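# Seat the die insert flush in the steel block's pocket

## Task

Put the die insert into the pocket of the steel block with its top face pointing up, press it down until its top is level with the block's top surface, and let go so it stays there.

## Robot and tools

Robot: two arms, left_arm and right_arm. left_arm has a left five-finger hand and right_arm a right one. Bases in the scene frame: left_arm at (-0.022, +0.359, +0.001) m, right_arm at (+0.028, -0.300, +0.002) m, both almost unrotated. A post is fixed to the floor behind the arms. Loose objects may get brief nudges from outside. Anything that drops off the table, or is left off it, fails the job.

Frame: scene frame, origin at table height midway between the nominal bases, +z up, +x out over the table, +y toward left_arm (arm names do not match image sides). Reported end_effector_position (m) and end_effector_quat_wxyz are in this frame and may be wrong by a few cm. Each arm is tracked by a hand point: 0.05 m in front of the palm and 0.15 m from the wrist face along the fingers. Its +z runs along straight fingers, +y out of the palm, +x across the palm away from the thumb on the right hand, toward the thumb on the left hand. Straight fingers extend 0.06-0.07 m past the point, their line 0.06 m behind it along -y. A wrist bracket on the little-finger side can strike objects.

The 28-number row (every number in [-1, 1], both arms always included): left_arm dx, dy, dz, rx, ry, rz; left hand thumb_turn, thumb_bend, index, middle, ring, little, force_limit, speed; then the same 14 for right_arm. Pose numbers are offsets, not poses: displacement along scene axes and a rotation vector (rx, ry, rz) turning about the hand point, measured from that arm's Hand target at the start of the action. 1.0 equals 0.6 m or 180 degrees. Sending six zeros asks nothing new of an arm. Hand numbers are absolute targets: -1 open (thumb beside palm, thumb straight, fingers straight), +1 closed. force_limit goes from about 0 N at -1 to 10 N at +1 (thumb motors 15 N); speed rises from near zero at -1 to full at +0.48 and above. There is no 'no change' value: to keep a hand as it is, resend the eight hand numbers of its last executed row (if none yet, use hand_measured plus hand_force_limit and hand_speed).

execute_actions: actions is a list of actions; each action is a table of up to 15 rows, one per 1/30 s step, and a short table repeats its last row up to 15. Every row in an action is an offset from the same start, so repeating an offset in a later action moves further. cameras selects images; an empty actions list returns all images by default.

move: target is one 28-number row or a list of up to 15; every target's offsets count from the Hand targets at the call's start, not from the previous target. speed is path top speed in m/s (0.002-4.3, default 0.25; turning up to twice that in rad/s), one value or one per target. blend (m) rounds corners in a list; 0 stops at each. blocking=false returns after about 0.5 s while motion continues. Paths are straight, do not avoid obstacles, all end together and are cut off after 10 s. Hand numbers of the first target are applied at the start; later ones on arrival. The result adds a move: line (done, off_target, moving, held, fault) and limits (paced = pose clipped, held = steps withheld).

wait: seconds 0-3600, sends nothing new; returns early if a running move ends. stop: brakes a running move. zoom_image: camera (cam_head_left, cam_head_right, cam_high, cam_left_wrist, cam_right_wrist) and region [x0, y0, x1, y1] in pixels, at most 504 by 504, from the latest image. show_instructions: shows reference pages. finished_scene: ends the scene for good (scene 1).

Behaviour: commanded orientation is limited to 40 degrees from the measured one per step. The arm is loose; the hand often rests 1-3 cm (up to 5 cm) short, usually low, without contact. Hand target in the result is the last commanded pose; if the hand rests short, send the remaining gap as an offset. A blocked arm keeps pushing until you command its target back past the hand. Near the base, small moves can swing the whole arm.

Grip: with the thumb in front of the palm, thumb and fingers close on things about 0.035-0.065 m thick; thumb tip and index pad can pinch light items up to about 0.08 m. A motor moves only when its target changes by 0.002 or more, stops at its target or at force_limit, then locks. Close slowly (speed -0.94 or below) for a gentle grip. To grip harder, raise force_limit and send a target further closed than hand_measured. Readings: hand_measured (positions), hand_stopped_by (moving, target, force, stalled, fault), hand_load_n (N at fingertip, positive pushing open; near 0 means the grip is lost). Joint torques and velocities are also listed.

Avoid: dropping the insert even a few mm, releasing while it moves, fast impacts with the block or table, hard pressing, forcing the fingers, letting the hands or arms touch each other (can end the scene), and long stretched-out or loaded holds that overheat motors (MOTOR HOT warning near 85 °C; at 100 °C the arm goes limp for 30-60 s). Seat the insert with slow, small downward offsets and verify flushness on camera before finishing.

Each tool is called after "Call:" by a JSON object that holds its "name" and its "arguments".

Reference images:

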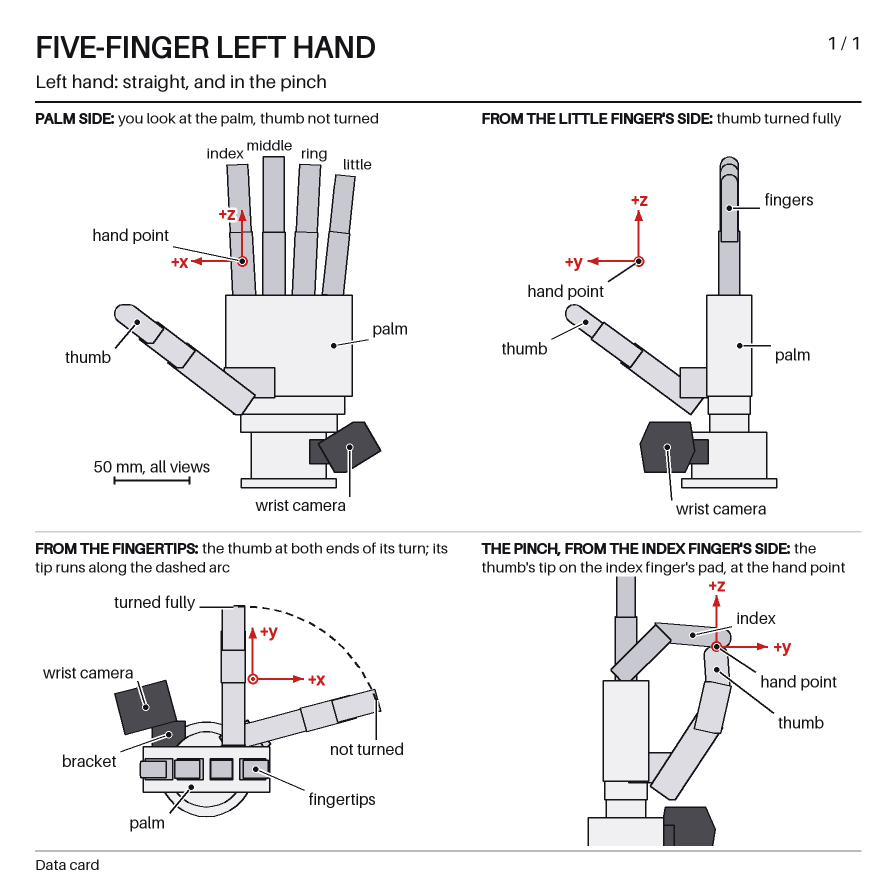

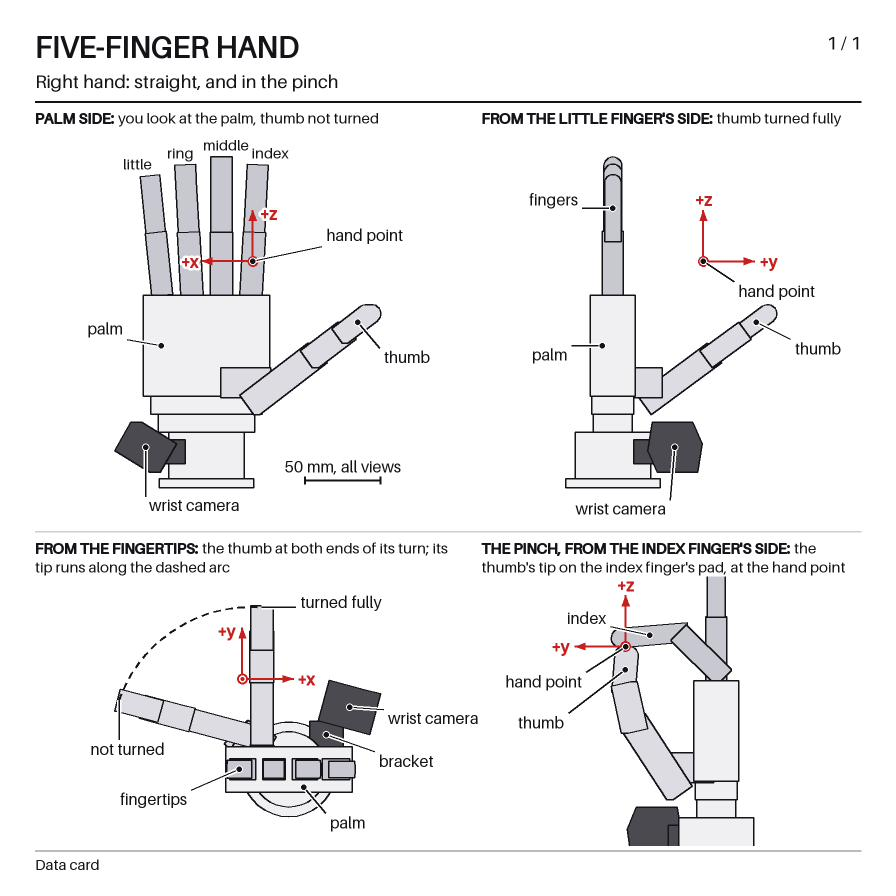

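## Session

Call:
{"name": "execute_actions", "arguments": {"actions": []}}

Scene clock: 0.00 s.
left_arm: end_effector_position=(+0.4734, -0.0505, +0.3142) hand_measured=(-1.000, -1.000, -1.000, -1.000, -1.000, -1.000) hand_load_n=(+0.0, +0.0, +0.0, +0.0, +0.0, +0.0) hand_stopped_by=(target, target, target, target, target, target) hand_force_limit=0.00 hand_speed=-0.80 end_effector_quat_wxyz=(+0.353, -0.229, +0.782, -0.460) | right_arm: end_effector_position=(+0.2257, -0.1081, +0.3391) hand_measured=(-1.000, -1.000, -1.000, -1.000, -1.000, -1.000) hand_load_n=(+0.0, +0.0, +0.0, +0.0, +0.0, +0.0) hand_stopped_by=(target, target, target, target, target, target) hand_force_limit=0.00 hand_speed=-0.80 end_effector_quat_wxyz=(-0.099, +0.746, +0.639, +0.158)
Joint positions: left_arm=[-0.672 1.421 1.289 -0.202 -0.06 0.349] | right_arm=[0.939 0.842 1.21 -1.583 -0.121 -2.033]
Joint velocities: within noise
Joint torques (N m): no reading
Heat: left arm: hottest wrist roll 38 °C; right arm: hottest waist 39 °C.
Hand target: left_arm +0.4790, -0.0539, +0.3288; +0.362, -0.227, +0.773, -0.469 | right_arm +0.2285, -0.1033, +0.3525; -0.104, +0.741, +0.640, +0.175

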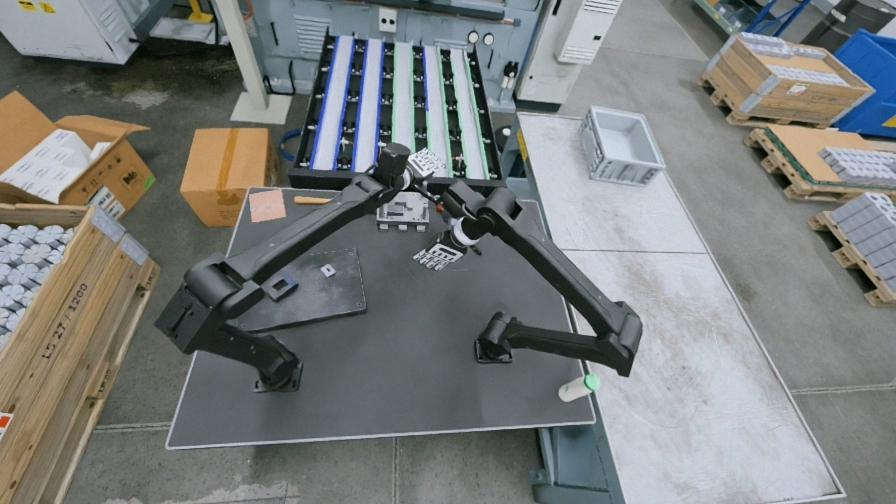

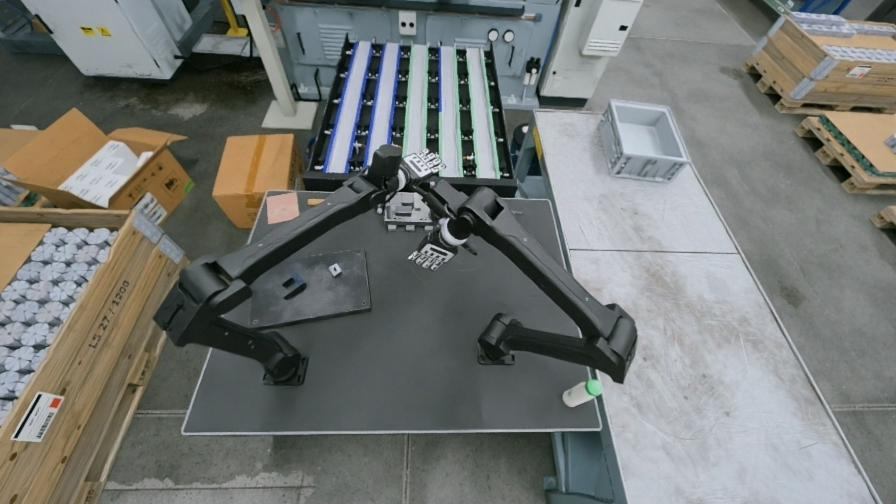

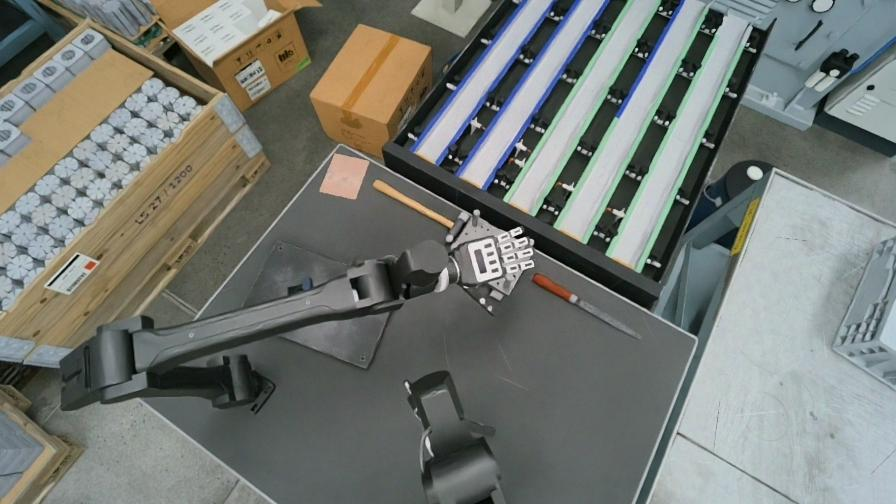

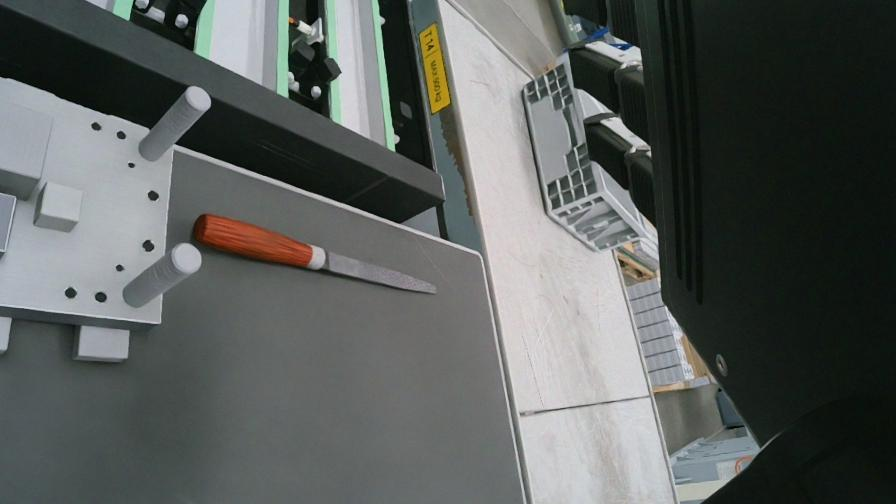

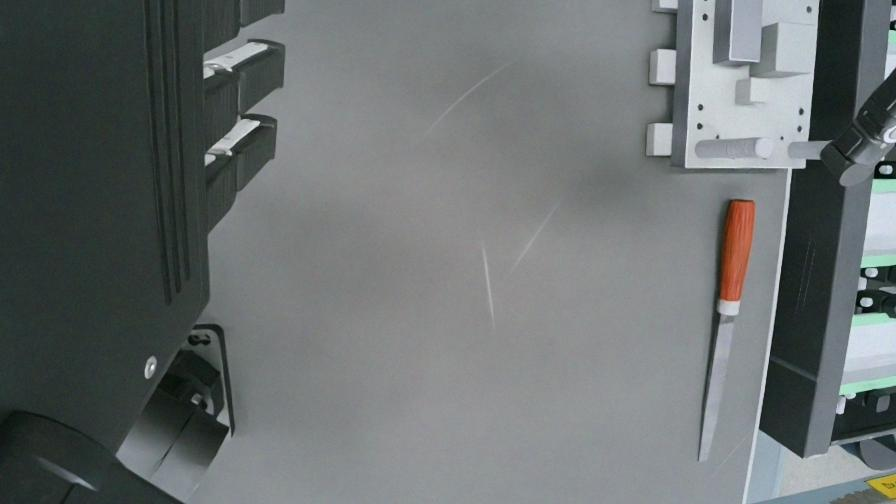

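Call:
{"name": "zoom_image", "arguments": {"camera": "cam_head_left", "region": [220, 180, 500, 340]}}

Call:
{"name": "zoom_image", "arguments": {"camera": "cam_head_right", "region": [220, 180, 500, 340]}}

Call:
{"name": "zoom_image", "arguments": {"camera": "cam_high", "region": [230, 180, 560, 380]}}

Scaled by 1.800 from the camera's image (finer frame: 1280x720).

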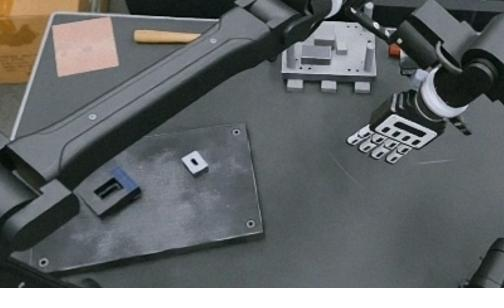

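Scaled by 1.800 from the camera's image (finer frame: 1280x720).

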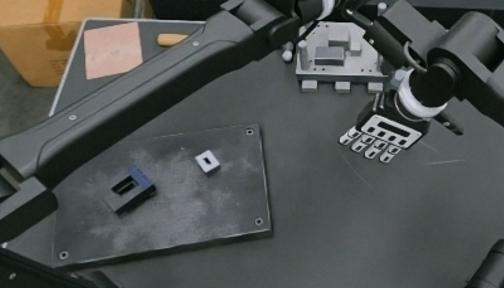

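Scaled by 1.527 from the camera's image (finer frame: 1280x720).

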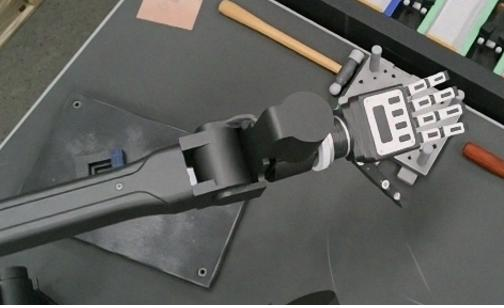

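Call:
{"name": "move", "arguments": {"target": [[-0.215,0.424,0.15,0,0,0,-1,-1,-1,-1,-1,-1,0,-0.8,0,0,0,0,0,0,-1,-1,-1,-1,-1,-1,0,-0.8]], "cameras": ["all"]}}

Scene clock: 5.07 s.
left_arm: end_effector_position=(+0.3483, +0.2017, +0.4191) hand_measured=(-1.000, -1.000, -1.000, -1.000, -1.000, -1.000) hand_load_n=(+0.0, +0.0, +0.0, +0.0, +0.0, +0.0) hand_stopped_by=(target, target, target, target, target, target) hand_force_limit=0.00 hand_speed=-0.80 end_effector_quat_wxyz=(+0.362, -0.235, +0.769, -0.472) | right_arm: end_effector_position=(+0.2257, -0.1081, +0.3391) hand_measured=(-1.000, -1.000, -1.000, -1.000, -1.000, -1.000) hand_load_n=(+0.0, +0.0, +0.0, +0.0, +0.0, +0.0) hand_stopped_by=(target, target, target, target, target, target) hand_force_limit=0.00 hand_speed=-0.80 end_effector_quat_wxyz=(-0.099, +0.746, +0.639, +0.158)
Joint positions: left_arm=[-0.199 0.81 1.105 -0.616 0.378 0.479] | right_arm=[0.939 0.842 1.21 -1.583 -0.121 -2.033]
Joint torques (N m): left_arm=[0.26 -1.14 10.93 1.31 0.1 0.13] | right_arm=[-0.15 -1.9 11.97 1.13 -0.09 -0.1]
Heat: left arm: hottest wrist roll 38 °C; right arm: hottest waist 39 °C.
Hand target: left_arm +0.3500, +0.2005, +0.4186; +0.362, -0.227, +0.774, -0.468 | right_arm +0.2285, -0.1033, +0.3525; -0.104, +0.741, +0.640, +0.175
Off the commanded pose: left_arm 0.002 m, 1 deg | right_arm 0.015 m, 2 deg.
move: done

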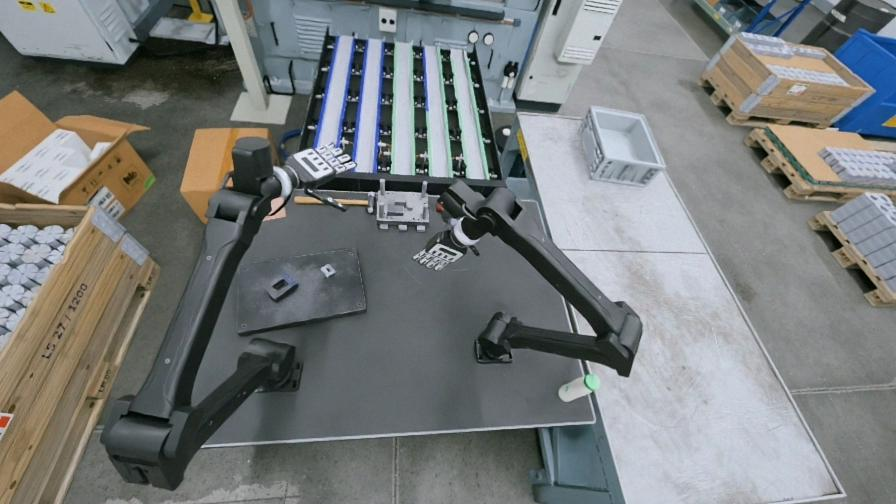

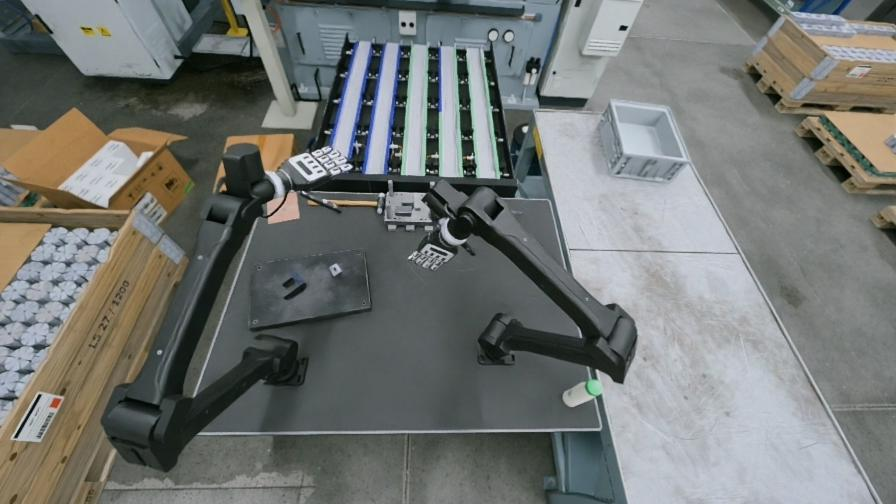

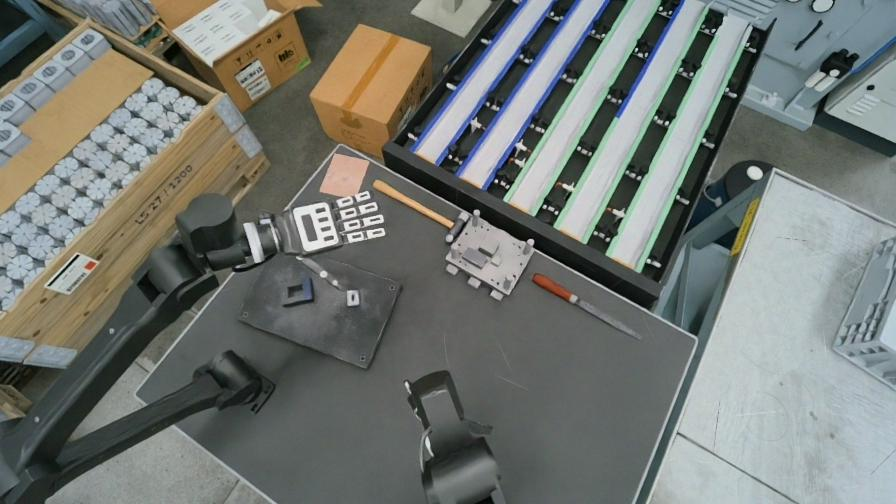

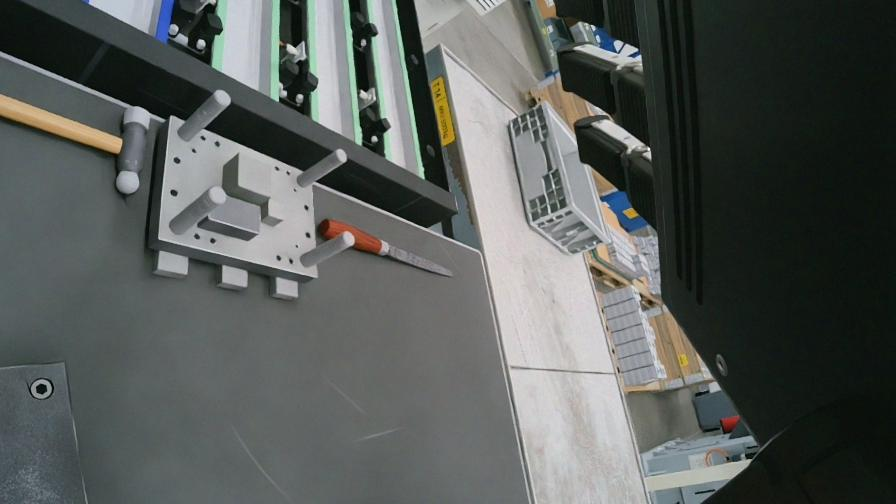

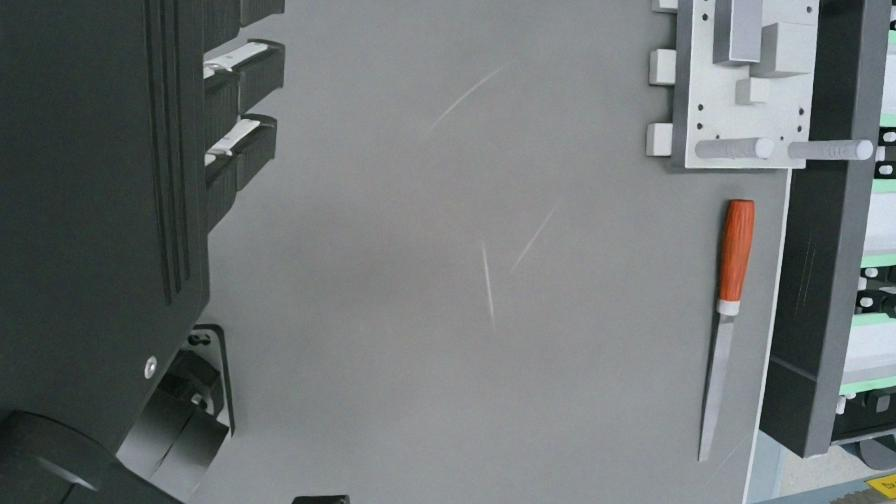

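Call:
{"name": "zoom_image", "arguments": {"camera": "cam_high", "region": [230, 240, 410, 380]}}

Call:
{"name": "zoom_image", "arguments": {"camera": "cam_head_left", "region": [230, 240, 380, 340]}}

Scaled by 2.800 from the camera's image (finer frame: 1280x720).

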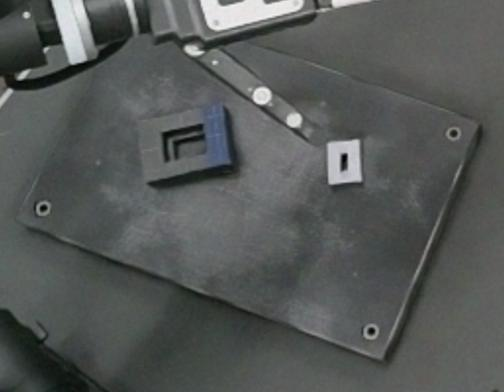

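Scaled by 3.360 from the camera's image (finer frame: 1280x720).

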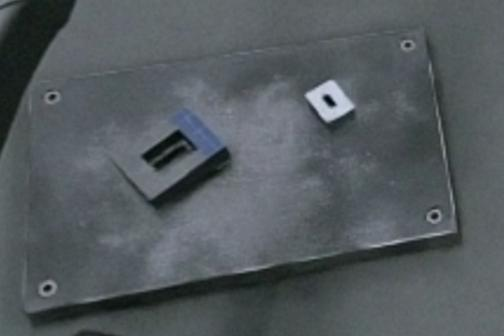

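Call:
{"name": "move", "arguments": {"target": [[-0.167,0.099,-0.165,0.144,0.381,0.145,-1,-1,-1,-1,-1,-1,0,-0.8,0,0,0,0,0,0,-1,-1,-1,-1,-1,-1,0,-0.8]], "cameras": ["cam_left_wrist","cam_high","cam_head_left"]}}

Scene clock: 15.57 s.
left_arm: end_effector_position=(+0.2501, +0.2586, +0.3155) hand_measured=(-1.000, -1.000, -1.000, -1.000, -1.000, -1.000) hand_load_n=(+0.0, +0.0, +0.0, +0.0, +0.0, +0.0) hand_stopped_by=(target, target, target, target, target, target) hand_force_limit=0.00 hand_speed=-0.80 end_effector_quat_wxyz=(+0.024, -0.510, +0.859, -0.032) | right_arm: end_effector_position=(+0.2257, -0.1081, +0.3391) hand_measured=(-1.000, -1.000, -1.000, -1.000, -1.000, -1.000) hand_load_n=(+0.0, +0.0, +0.0, +0.0, +0.0, +0.0) hand_stopped_by=(target, target, target, target, target, target) hand_force_limit=0.00 hand_speed=-0.80 end_effector_quat_wxyz=(-0.099, +0.746, +0.639, +0.158)
Joint positions: left_arm=[-0.263 1.229 1.432 -1.695 0.009 0.212] | right_arm=[0.939 0.842 1.21 -1.583 -0.121 -2.033]
Joint torques (N m): left_arm=[1.14 -6.95 9.51 -0.29 -0.12 -0.21] | right_arm=[-0.21 -1.96 11.97 1.11 -0.09 -0.1]
Heat: left arm: hottest wrist roll 38 °C; right arm: hottest waist 39 °C.
Hand target: left_arm +0.2498, +0.2599, +0.3197; -0.001, -0.523, +0.852, -0.001 | right_arm +0.2285, -0.1033, +0.3525; -0.104, +0.741, +0.640, +0.175
Off the commanded pose: left_arm 0.004 m, 5 deg | right_arm 0.015 m, 2 deg.
joint sent to its limit (left arm) — joint 4 (wrist pitch), lower limit. The joint targets are off in orientation, not in position.
move: off_target (left_arm)
Images, in order (width x height): cam_head_left 896x504, cam_high 896x504, cam_left_wrist 896x504.

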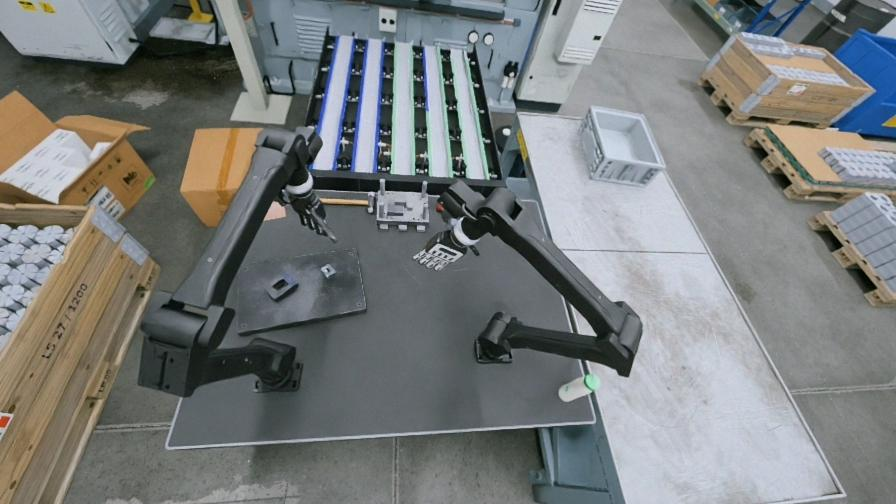

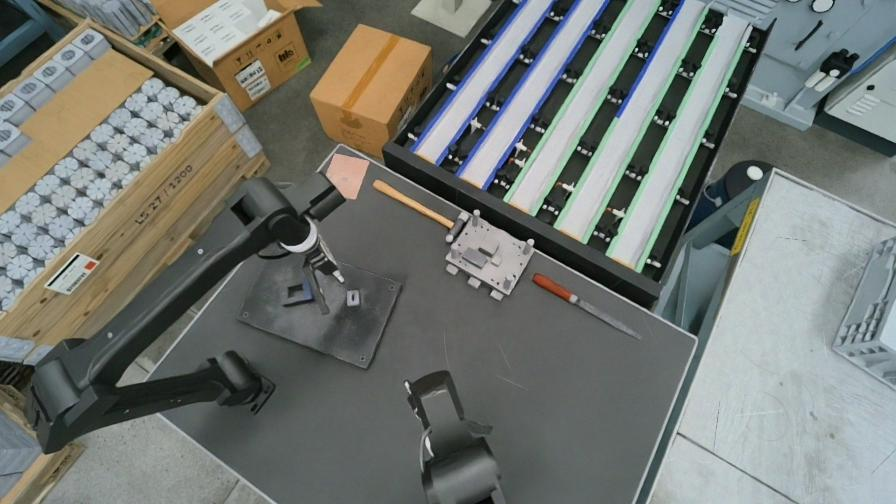

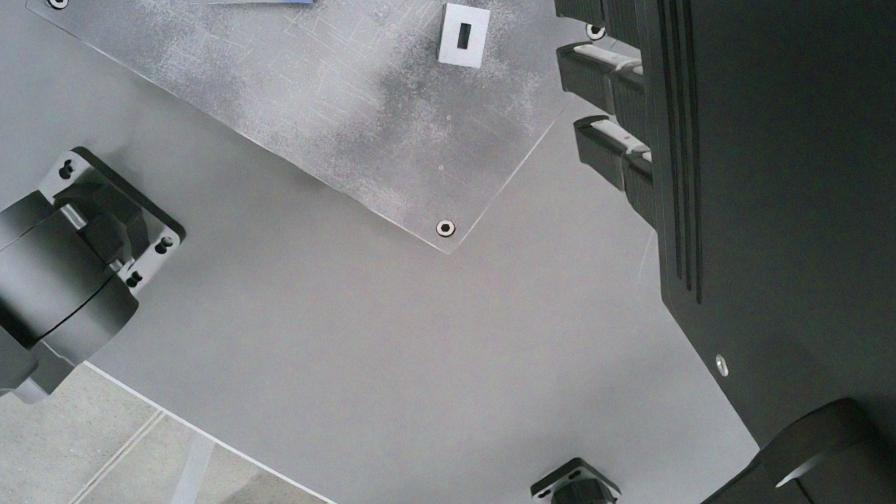

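Call:
{"name": "zoom_image", "arguments": {"camera": "cam_left_wrist", "region": [200, 0, 600, 225]}}

Scaled by 1.260 from the camera's image (finer frame: 1280x720).

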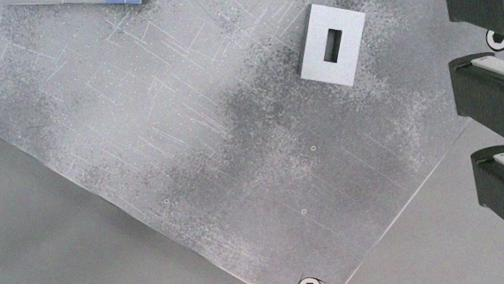

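Call:
{"name": "move", "arguments": {"target": [[0.2,0.08,0.08,0,0,0,-1,-1,-1,-1,-1,-1,0,-0.8,0,0,0,0,0,0,-1,-1,-1,-1,-1,-1,0,-0.8]], "cameras": ["cam_left_wrist","cam_high"]}}

Scene clock: 19.87 s.
left_arm: end_effector_position=(+0.3616, +0.3073, +0.3558) hand_measured=(-1.000, -1.000, -1.000, -1.000, -1.000, -1.000) hand_load_n=(+0.0, +0.0, +0.0, +0.0, +0.0, +0.0) hand_stopped_by=(target, target, target, target, target, target) hand_force_limit=0.00 hand_speed=-0.80 end_effector_quat_wxyz=(+0.067, -0.531, +0.843, -0.060) | right_arm: end_effector_position=(+0.2257, -0.1081, +0.3391) hand_measured=(-1.000, -1.000, -1.000, -1.000, -1.000, -1.000) hand_load_n=(+0.0, +0.0, +0.0, +0.0, +0.0, +0.0) hand_stopped_by=(target, target, target, target, target, target) hand_force_limit=0.00 hand_speed=-0.80 end_effector_quat_wxyz=(-0.099, +0.746, +0.639, +0.158)
Joint positions: left_arm=[-0.081 1.442 1.751 -1.699 0.012 0.341] | right_arm=[0.939 0.842 1.21 -1.583 -0.121 -2.033]
Joint torques (N m): left_arm=[0.38 -9.47 12.33 0.13 -0.13 0.13] | right_arm=[-0.15 -1.9 11.99 1.14 -0.09 -0.1]
Heat: left arm: hottest wrist roll 38 °C; right arm: hottest waist 39 °C.
Hand target: left_arm +0.3698, +0.3079, +0.3677; +0.000, -0.523, +0.852, -0.001 | right_arm +0.2285, -0.1033, +0.3525; -0.104, +0.741, +0.640, +0.175
Off the commanded pose: left_arm 0.014 m, 10 deg | right_arm 0.015 m, 2 deg.
joint sent to its limit (left arm) — joint 4 (wrist pitch), lower limit. The joint targets are off in orientation, not in position.
move: off_target (left_arm)
Images, in order (width x height): cam_high 896x504, cam_left_wrist 896x504.

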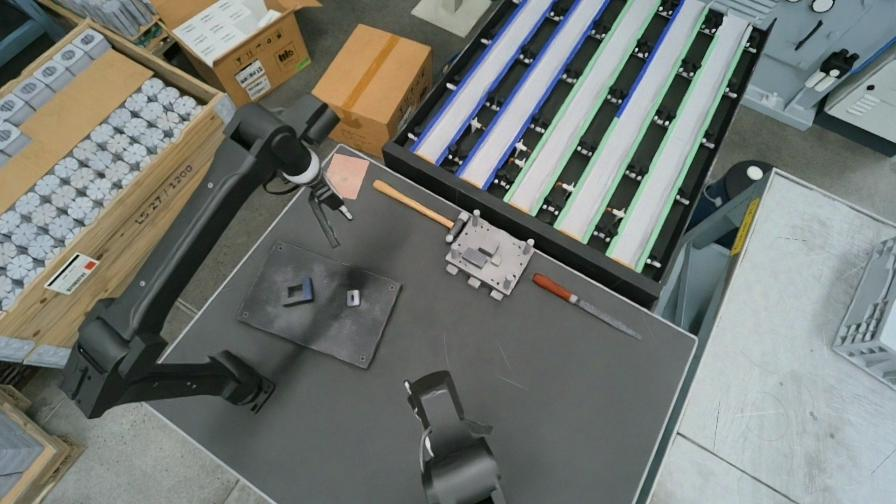

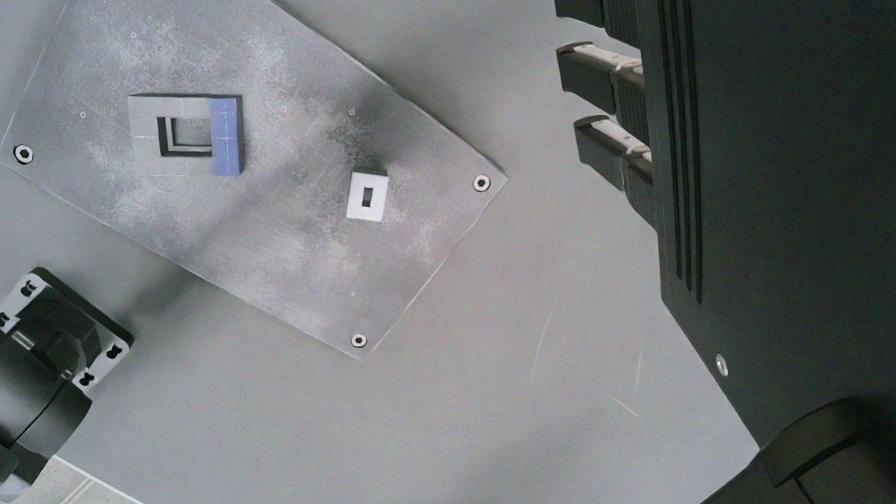

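Call:
{"name": "zoom_image", "arguments": {"camera": "cam_left_wrist", "region": [110, 80, 410, 240]}}

Call:
{"name": "zoom_image", "arguments": {"camera": "cam_left_wrist", "region": [320, 150, 420, 240]}}

Call:
{"name": "zoom_image", "arguments": {"camera": "cam_left_wrist", "region": [110, 80, 260, 190]}}

Scaled by 1.680 from the camera's image (finer frame: 1280x720).

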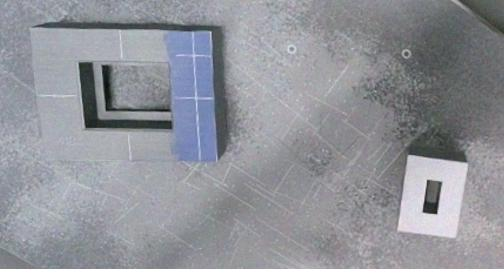

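Scaled by 5.040 from the camera's image (finer frame: 1280x720).

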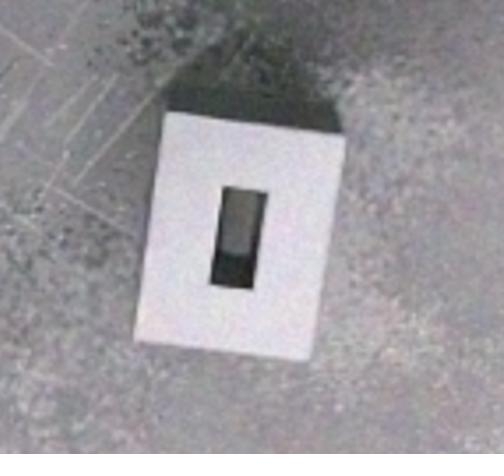

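Scaled by 3.360 from the camera's image (finer frame: 1280x720).

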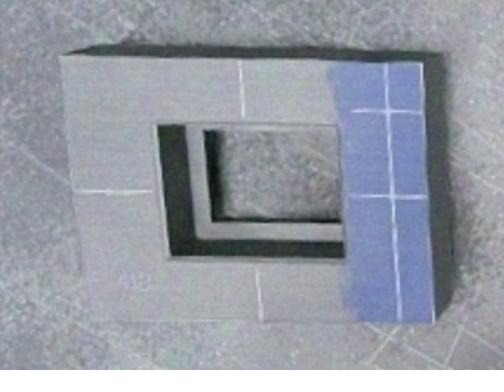

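Call:
{"name": "move", "arguments": {"target": [[-0.0663,-0.28,-0.213,-0.224,-0.237,-0.1675,-1,-1,-1,-1,-1,-1,0,-0.8,0,0,0,0,0,0,-1,-1,-1,-1,-1,-1,0,-0.8]], "cameras": ["cam_left_wrist","cam_high"]}}

Scene clock: 26.67 s.
left_arm: end_effector_position=(+0.3272, +0.1429, +0.2322) hand_measured=(-1.000, -1.000, -1.000, -1.000, -1.000, -1.000) hand_load_n=(-0.5, -0.5, +0.0, +0.0, +0.0, +0.0) hand_stopped_by=(target, target, target, target, target, target) hand_force_limit=0.00 hand_speed=-0.80 end_effector_quat_wxyz=(+0.112, -0.241, +0.847, -0.459) | right_arm: end_effector_position=(+0.2257, -0.1081, +0.3391) hand_measured=(-1.000, -1.000, -1.000, -1.000, -1.000, -1.000) hand_load_n=(+0.0, +0.0, +0.0, +0.0, +0.0, +0.0) hand_stopped_by=(target, target, target, target, target, target) hand_force_limit=0.00 hand_speed=-0.80 end_effector_quat_wxyz=(-0.099, +0.746, +0.639, +0.158)
Joint positions: left_arm=[-0.247 1.054 0.91 -0.609 0.628 0.466] | right_arm=[0.939 0.842 1.21 -1.583 -0.121 -2.033]
Joint torques (N m): left_arm=[0.09 -6.07 10.33 2.21 0.29 0.03] | right_arm=[-0.21 -1.9 11.97 1.11 -0.09 -0.11]
Heat: left arm: hottest wrist roll 38 °C; right arm: hottest waist 39 °C.
Hand target: left_arm +0.3300, +0.1400, +0.2399; +0.125, -0.226, +0.845, -0.469 | right_arm +0.2285, -0.1033, +0.3525; -0.104, +0.741, +0.640, +0.175
Off the commanded pose: left_arm 0.009 m, 3 deg | right_arm 0.015 m, 2 deg.
move: off_target (left_arm)
Images, in order (width x height): cam_high 896x504, cam_left_wrist 896x504.

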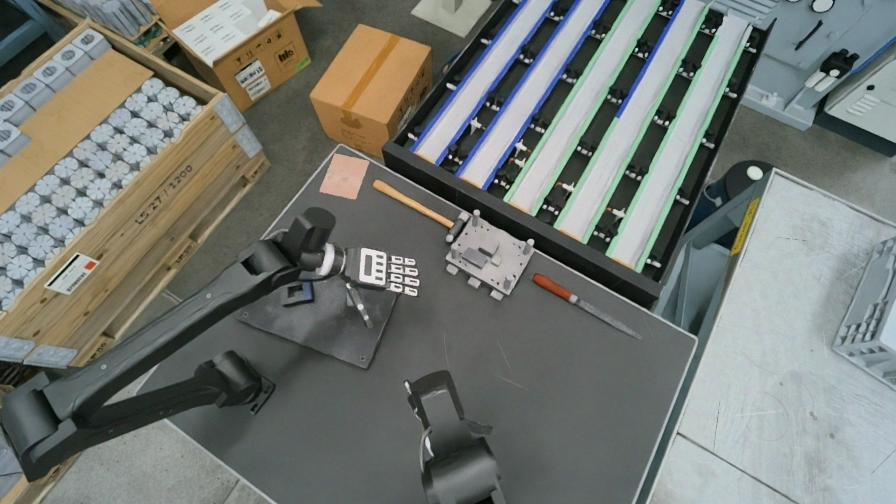

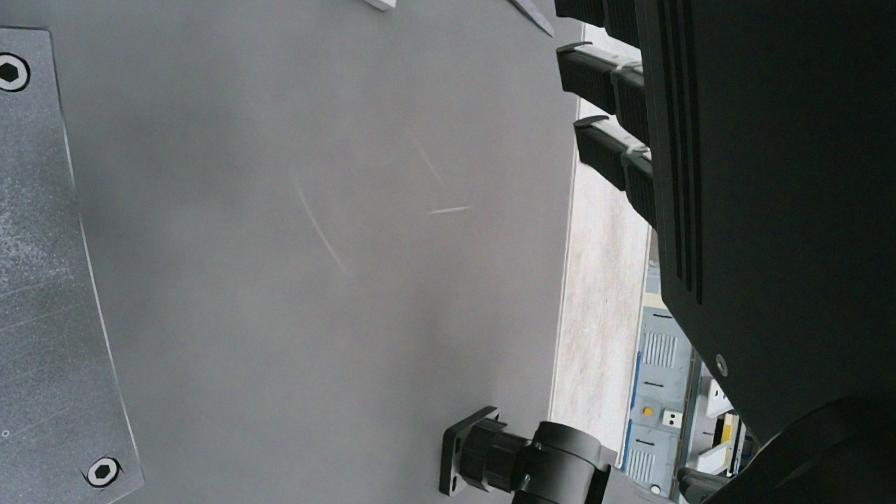

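Call:
{"name": "move", "arguments": {"target": [[0,0.178,-0.2,0,0,0.028,1,-1,-0.4,-0.4,-1,-1,0,-0.3,0,0,0,0,0,0,-1,-1,-1,-1,-1,-1,0,-0.8]], "cameras": ["cam_left_wrist","cam_high"]}}

Scene clock: 35.43 s.
left_arm: end_effector_position=(+0.3234, +0.2469, +0.1170) hand_measured=(+1.000, -1.000, -0.400, -0.400, -1.000, -1.000) hand_load_n=(+0.0, +0.0, +0.0, +0.0, +0.0, +0.0) hand_stopped_by=(target, target, target, target, target, target) hand_force_limit=0.00 hand_speed=-0.30 end_effector_quat_wxyz=(+0.133, -0.279, +0.833, -0.459) | right_arm: end_effector_position=(+0.2257, -0.1081, +0.3391) hand_measured=(-1.000, -1.000, -1.000, -1.000, -1.000, -1.000) hand_load_n=(+0.0, +0.0, +0.0, +0.0, +0.0, +0.0) hand_stopped_by=(target, target, target, target, target, target) hand_force_limit=0.00 hand_speed=-0.80 end_effector_quat_wxyz=(-0.099, +0.746, +0.639, +0.158)
Joint positions: left_arm=[0.074 1.097 0.637 -0.428 0.794 0.679] | right_arm=[0.939 0.842 1.21 -1.583 -0.121 -2.033]
Joint torques (N m): left_arm=[0.44 -4.42 9.48 1.94 0.43 0.13] | right_arm=[-0.15 -1.9 11.96 1.13 -0.09 -0.1]
Heat: left arm: hottest wrist roll 38 °C; right arm: hottest elbow 40 °C.
Hand target: left_arm +0.3301, +0.2468, +0.1199; +0.146, -0.263, +0.834, -0.463 | right_arm +0.2285, -0.1033, +0.3525; -0.104, +0.741, +0.640, +0.175
Off the commanded pose: left_arm 0.007 m, 2 deg | right_arm 0.015 m, 2 deg.
move: done
Images, in order (width x height): cam_high 896x504, cam_left_wrist 896x504.

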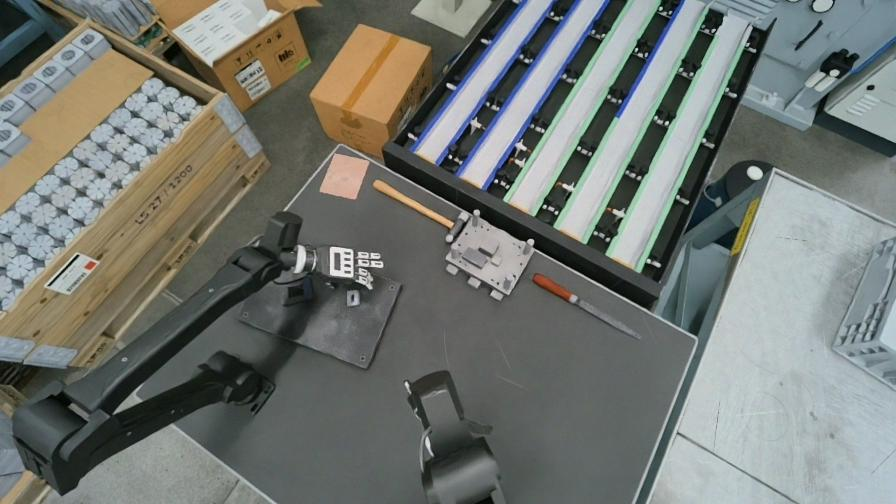

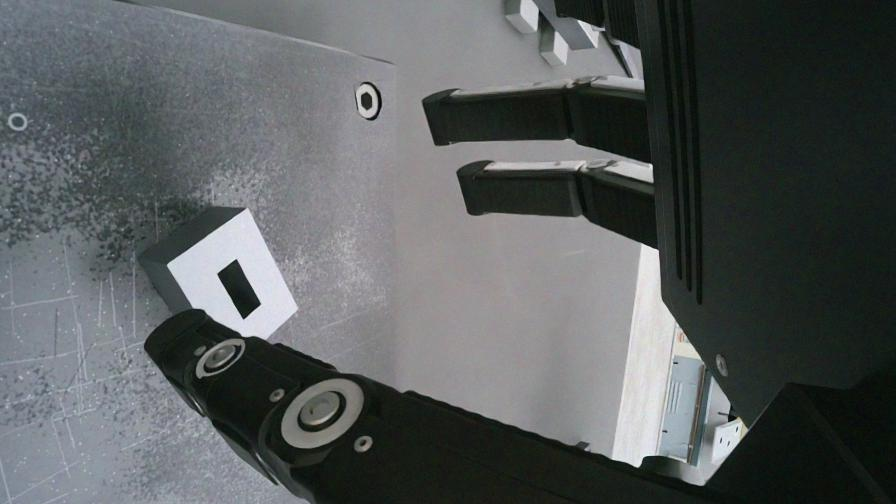

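Call:
{"name": "move", "arguments": {"target": [[-0.02,0,-0.05,0,0,0,1,-0.7,-0.25,-0.25,-1,-1,0,-0.3,0,0,0,0,0,0,-1,-1,-1,-1,-1,-1,0,-0.8]], "speed": 0.08, "cameras": ["cam_left_wrist"]}}

Scene clock: 39.77 s.
left_arm: end_effector_position=(+0.3129, +0.2463, +0.0907) hand_measured=(+1.000, -0.700, -0.250, -0.250, -1.000, -1.000) hand_load_n=(+0.0, +0.0, +0.0, +0.0, +0.0, +0.0) hand_stopped_by=(target, target, target, target, target, target) hand_force_limit=0.00 hand_speed=-0.30 end_effector_quat_wxyz=(+0.137, -0.275, +0.833, -0.460) | right_arm: end_effector_position=(+0.2257, -0.1081, +0.3391) hand_measured=(-1.000, -1.000, -1.000, -1.000, -1.000, -1.000) hand_load_n=(+0.0, -0.5, +0.0, +0.0, +0.0, +0.0) hand_stopped_by=(target, target, target, target, target, target) hand_force_limit=0.00 hand_speed=-0.80 end_effector_quat_wxyz=(-0.099, +0.746, +0.639, +0.158)
Joint positions: left_arm=[0.074 1.105 0.561 -0.334 0.795 0.682] | right_arm=[0.939 0.842 1.21 -1.583 -0.121 -2.033]
Joint torques (N m): left_arm=[0.62 -3.49 8.81 1.92 0.43 0.13] | right_arm=[-0.15 -1.9 11.99 1.13 -0.09 -0.1]
Heat: left arm: hottest wrist roll 37 °C; right arm: hottest elbow 41 °C.
Hand target: left_arm +0.3180, +0.2468, +0.0898; +0.146, -0.263, +0.834, -0.463 | right_arm +0.2285, -0.1033, +0.3525; -0.104, +0.741, +0.640, +0.175
Off the commanded pose: left_arm 0.005 m, 2 deg | right_arm 0.015 m, 2 deg.
move: done

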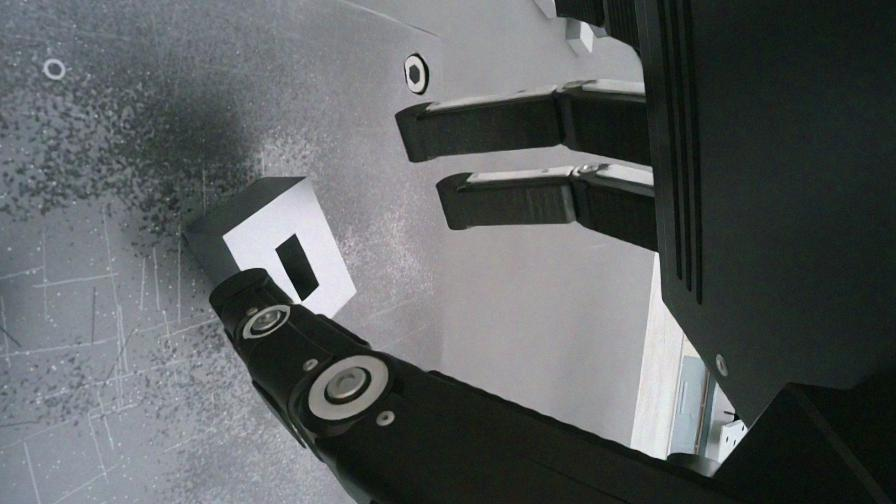

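Call:
{"name": "move", "arguments": {"target": [[-0.002,0.016,-0.023,0,0,0,1,-0.7,-0.25,-0.25,-1,-1,0,-0.3,0,0,0,0,0,0,-1,-1,-1,-1,-1,-1,0,-0.8]], "speed": 0.08, "cameras": ["cam_left_wrist"]}}

Scene clock: 43.07 s.
left_arm: end_effector_position=(+0.3118, +0.2545, +0.0769) hand_measured=(+1.000, -0.700, -0.250, -0.250, -1.000, -1.000) hand_load_n=(+0.0, +0.0, +0.0, +0.0, +0.0, +0.0) hand_stopped_by=(target, target, target, target, target, target) hand_force_limit=0.00 hand_speed=-0.30 end_effector_quat_wxyz=(+0.136, -0.274, +0.833, -0.461) | right_arm: end_effector_position=(+0.2257, -0.1081, +0.3391) hand_measured=(-1.000, -1.000, -1.000, -1.000, -1.000, -1.000) hand_load_n=(+0.0, +0.0, +0.0, +0.0, +0.0, +0.0) hand_stopped_by=(target, target, target, target, target, target) hand_force_limit=0.00 hand_speed=-0.80 end_effector_quat_wxyz=(-0.099, +0.746, +0.639, +0.158)
Joint positions: left_arm=[0.103 1.137 0.543 -0.313 0.817 0.719] | right_arm=[0.939 0.842 1.21 -1.583 -0.121 -2.033]
Joint torques (N m): left_arm=[0.91 -3.84 8.46 1.88 0.45 0.13] | right_arm=[-0.21 -1.9 11.96 1.13 -0.09 -0.1]
Heat: left arm: hottest wrist roll 37 °C; right arm: hottest elbow 41 °C.
Hand target: left_arm +0.3169, +0.2563, +0.0761; +0.146, -0.263, +0.834, -0.463 | right_arm +0.2285, -0.1033, +0.3525; -0.104, +0.741, +0.640, +0.175
Off the commanded pose: left_arm 0.005 m, 2 deg | right_arm 0.015 m, 2 deg.
move: done

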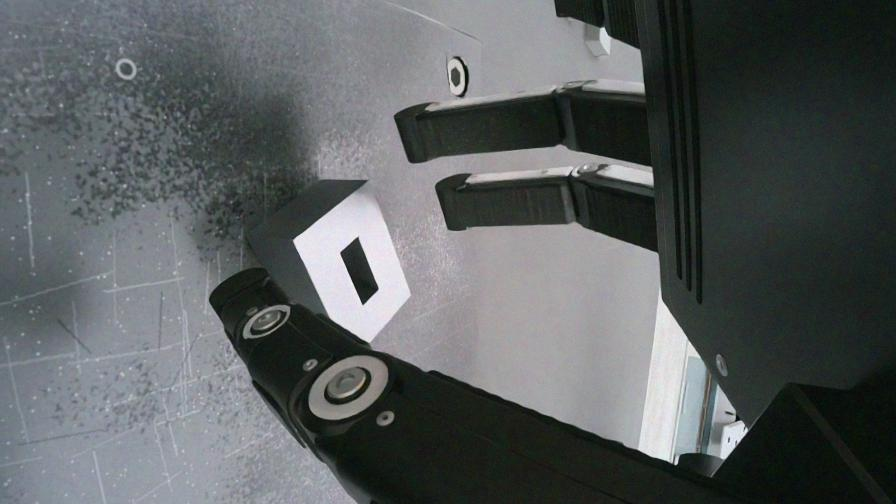

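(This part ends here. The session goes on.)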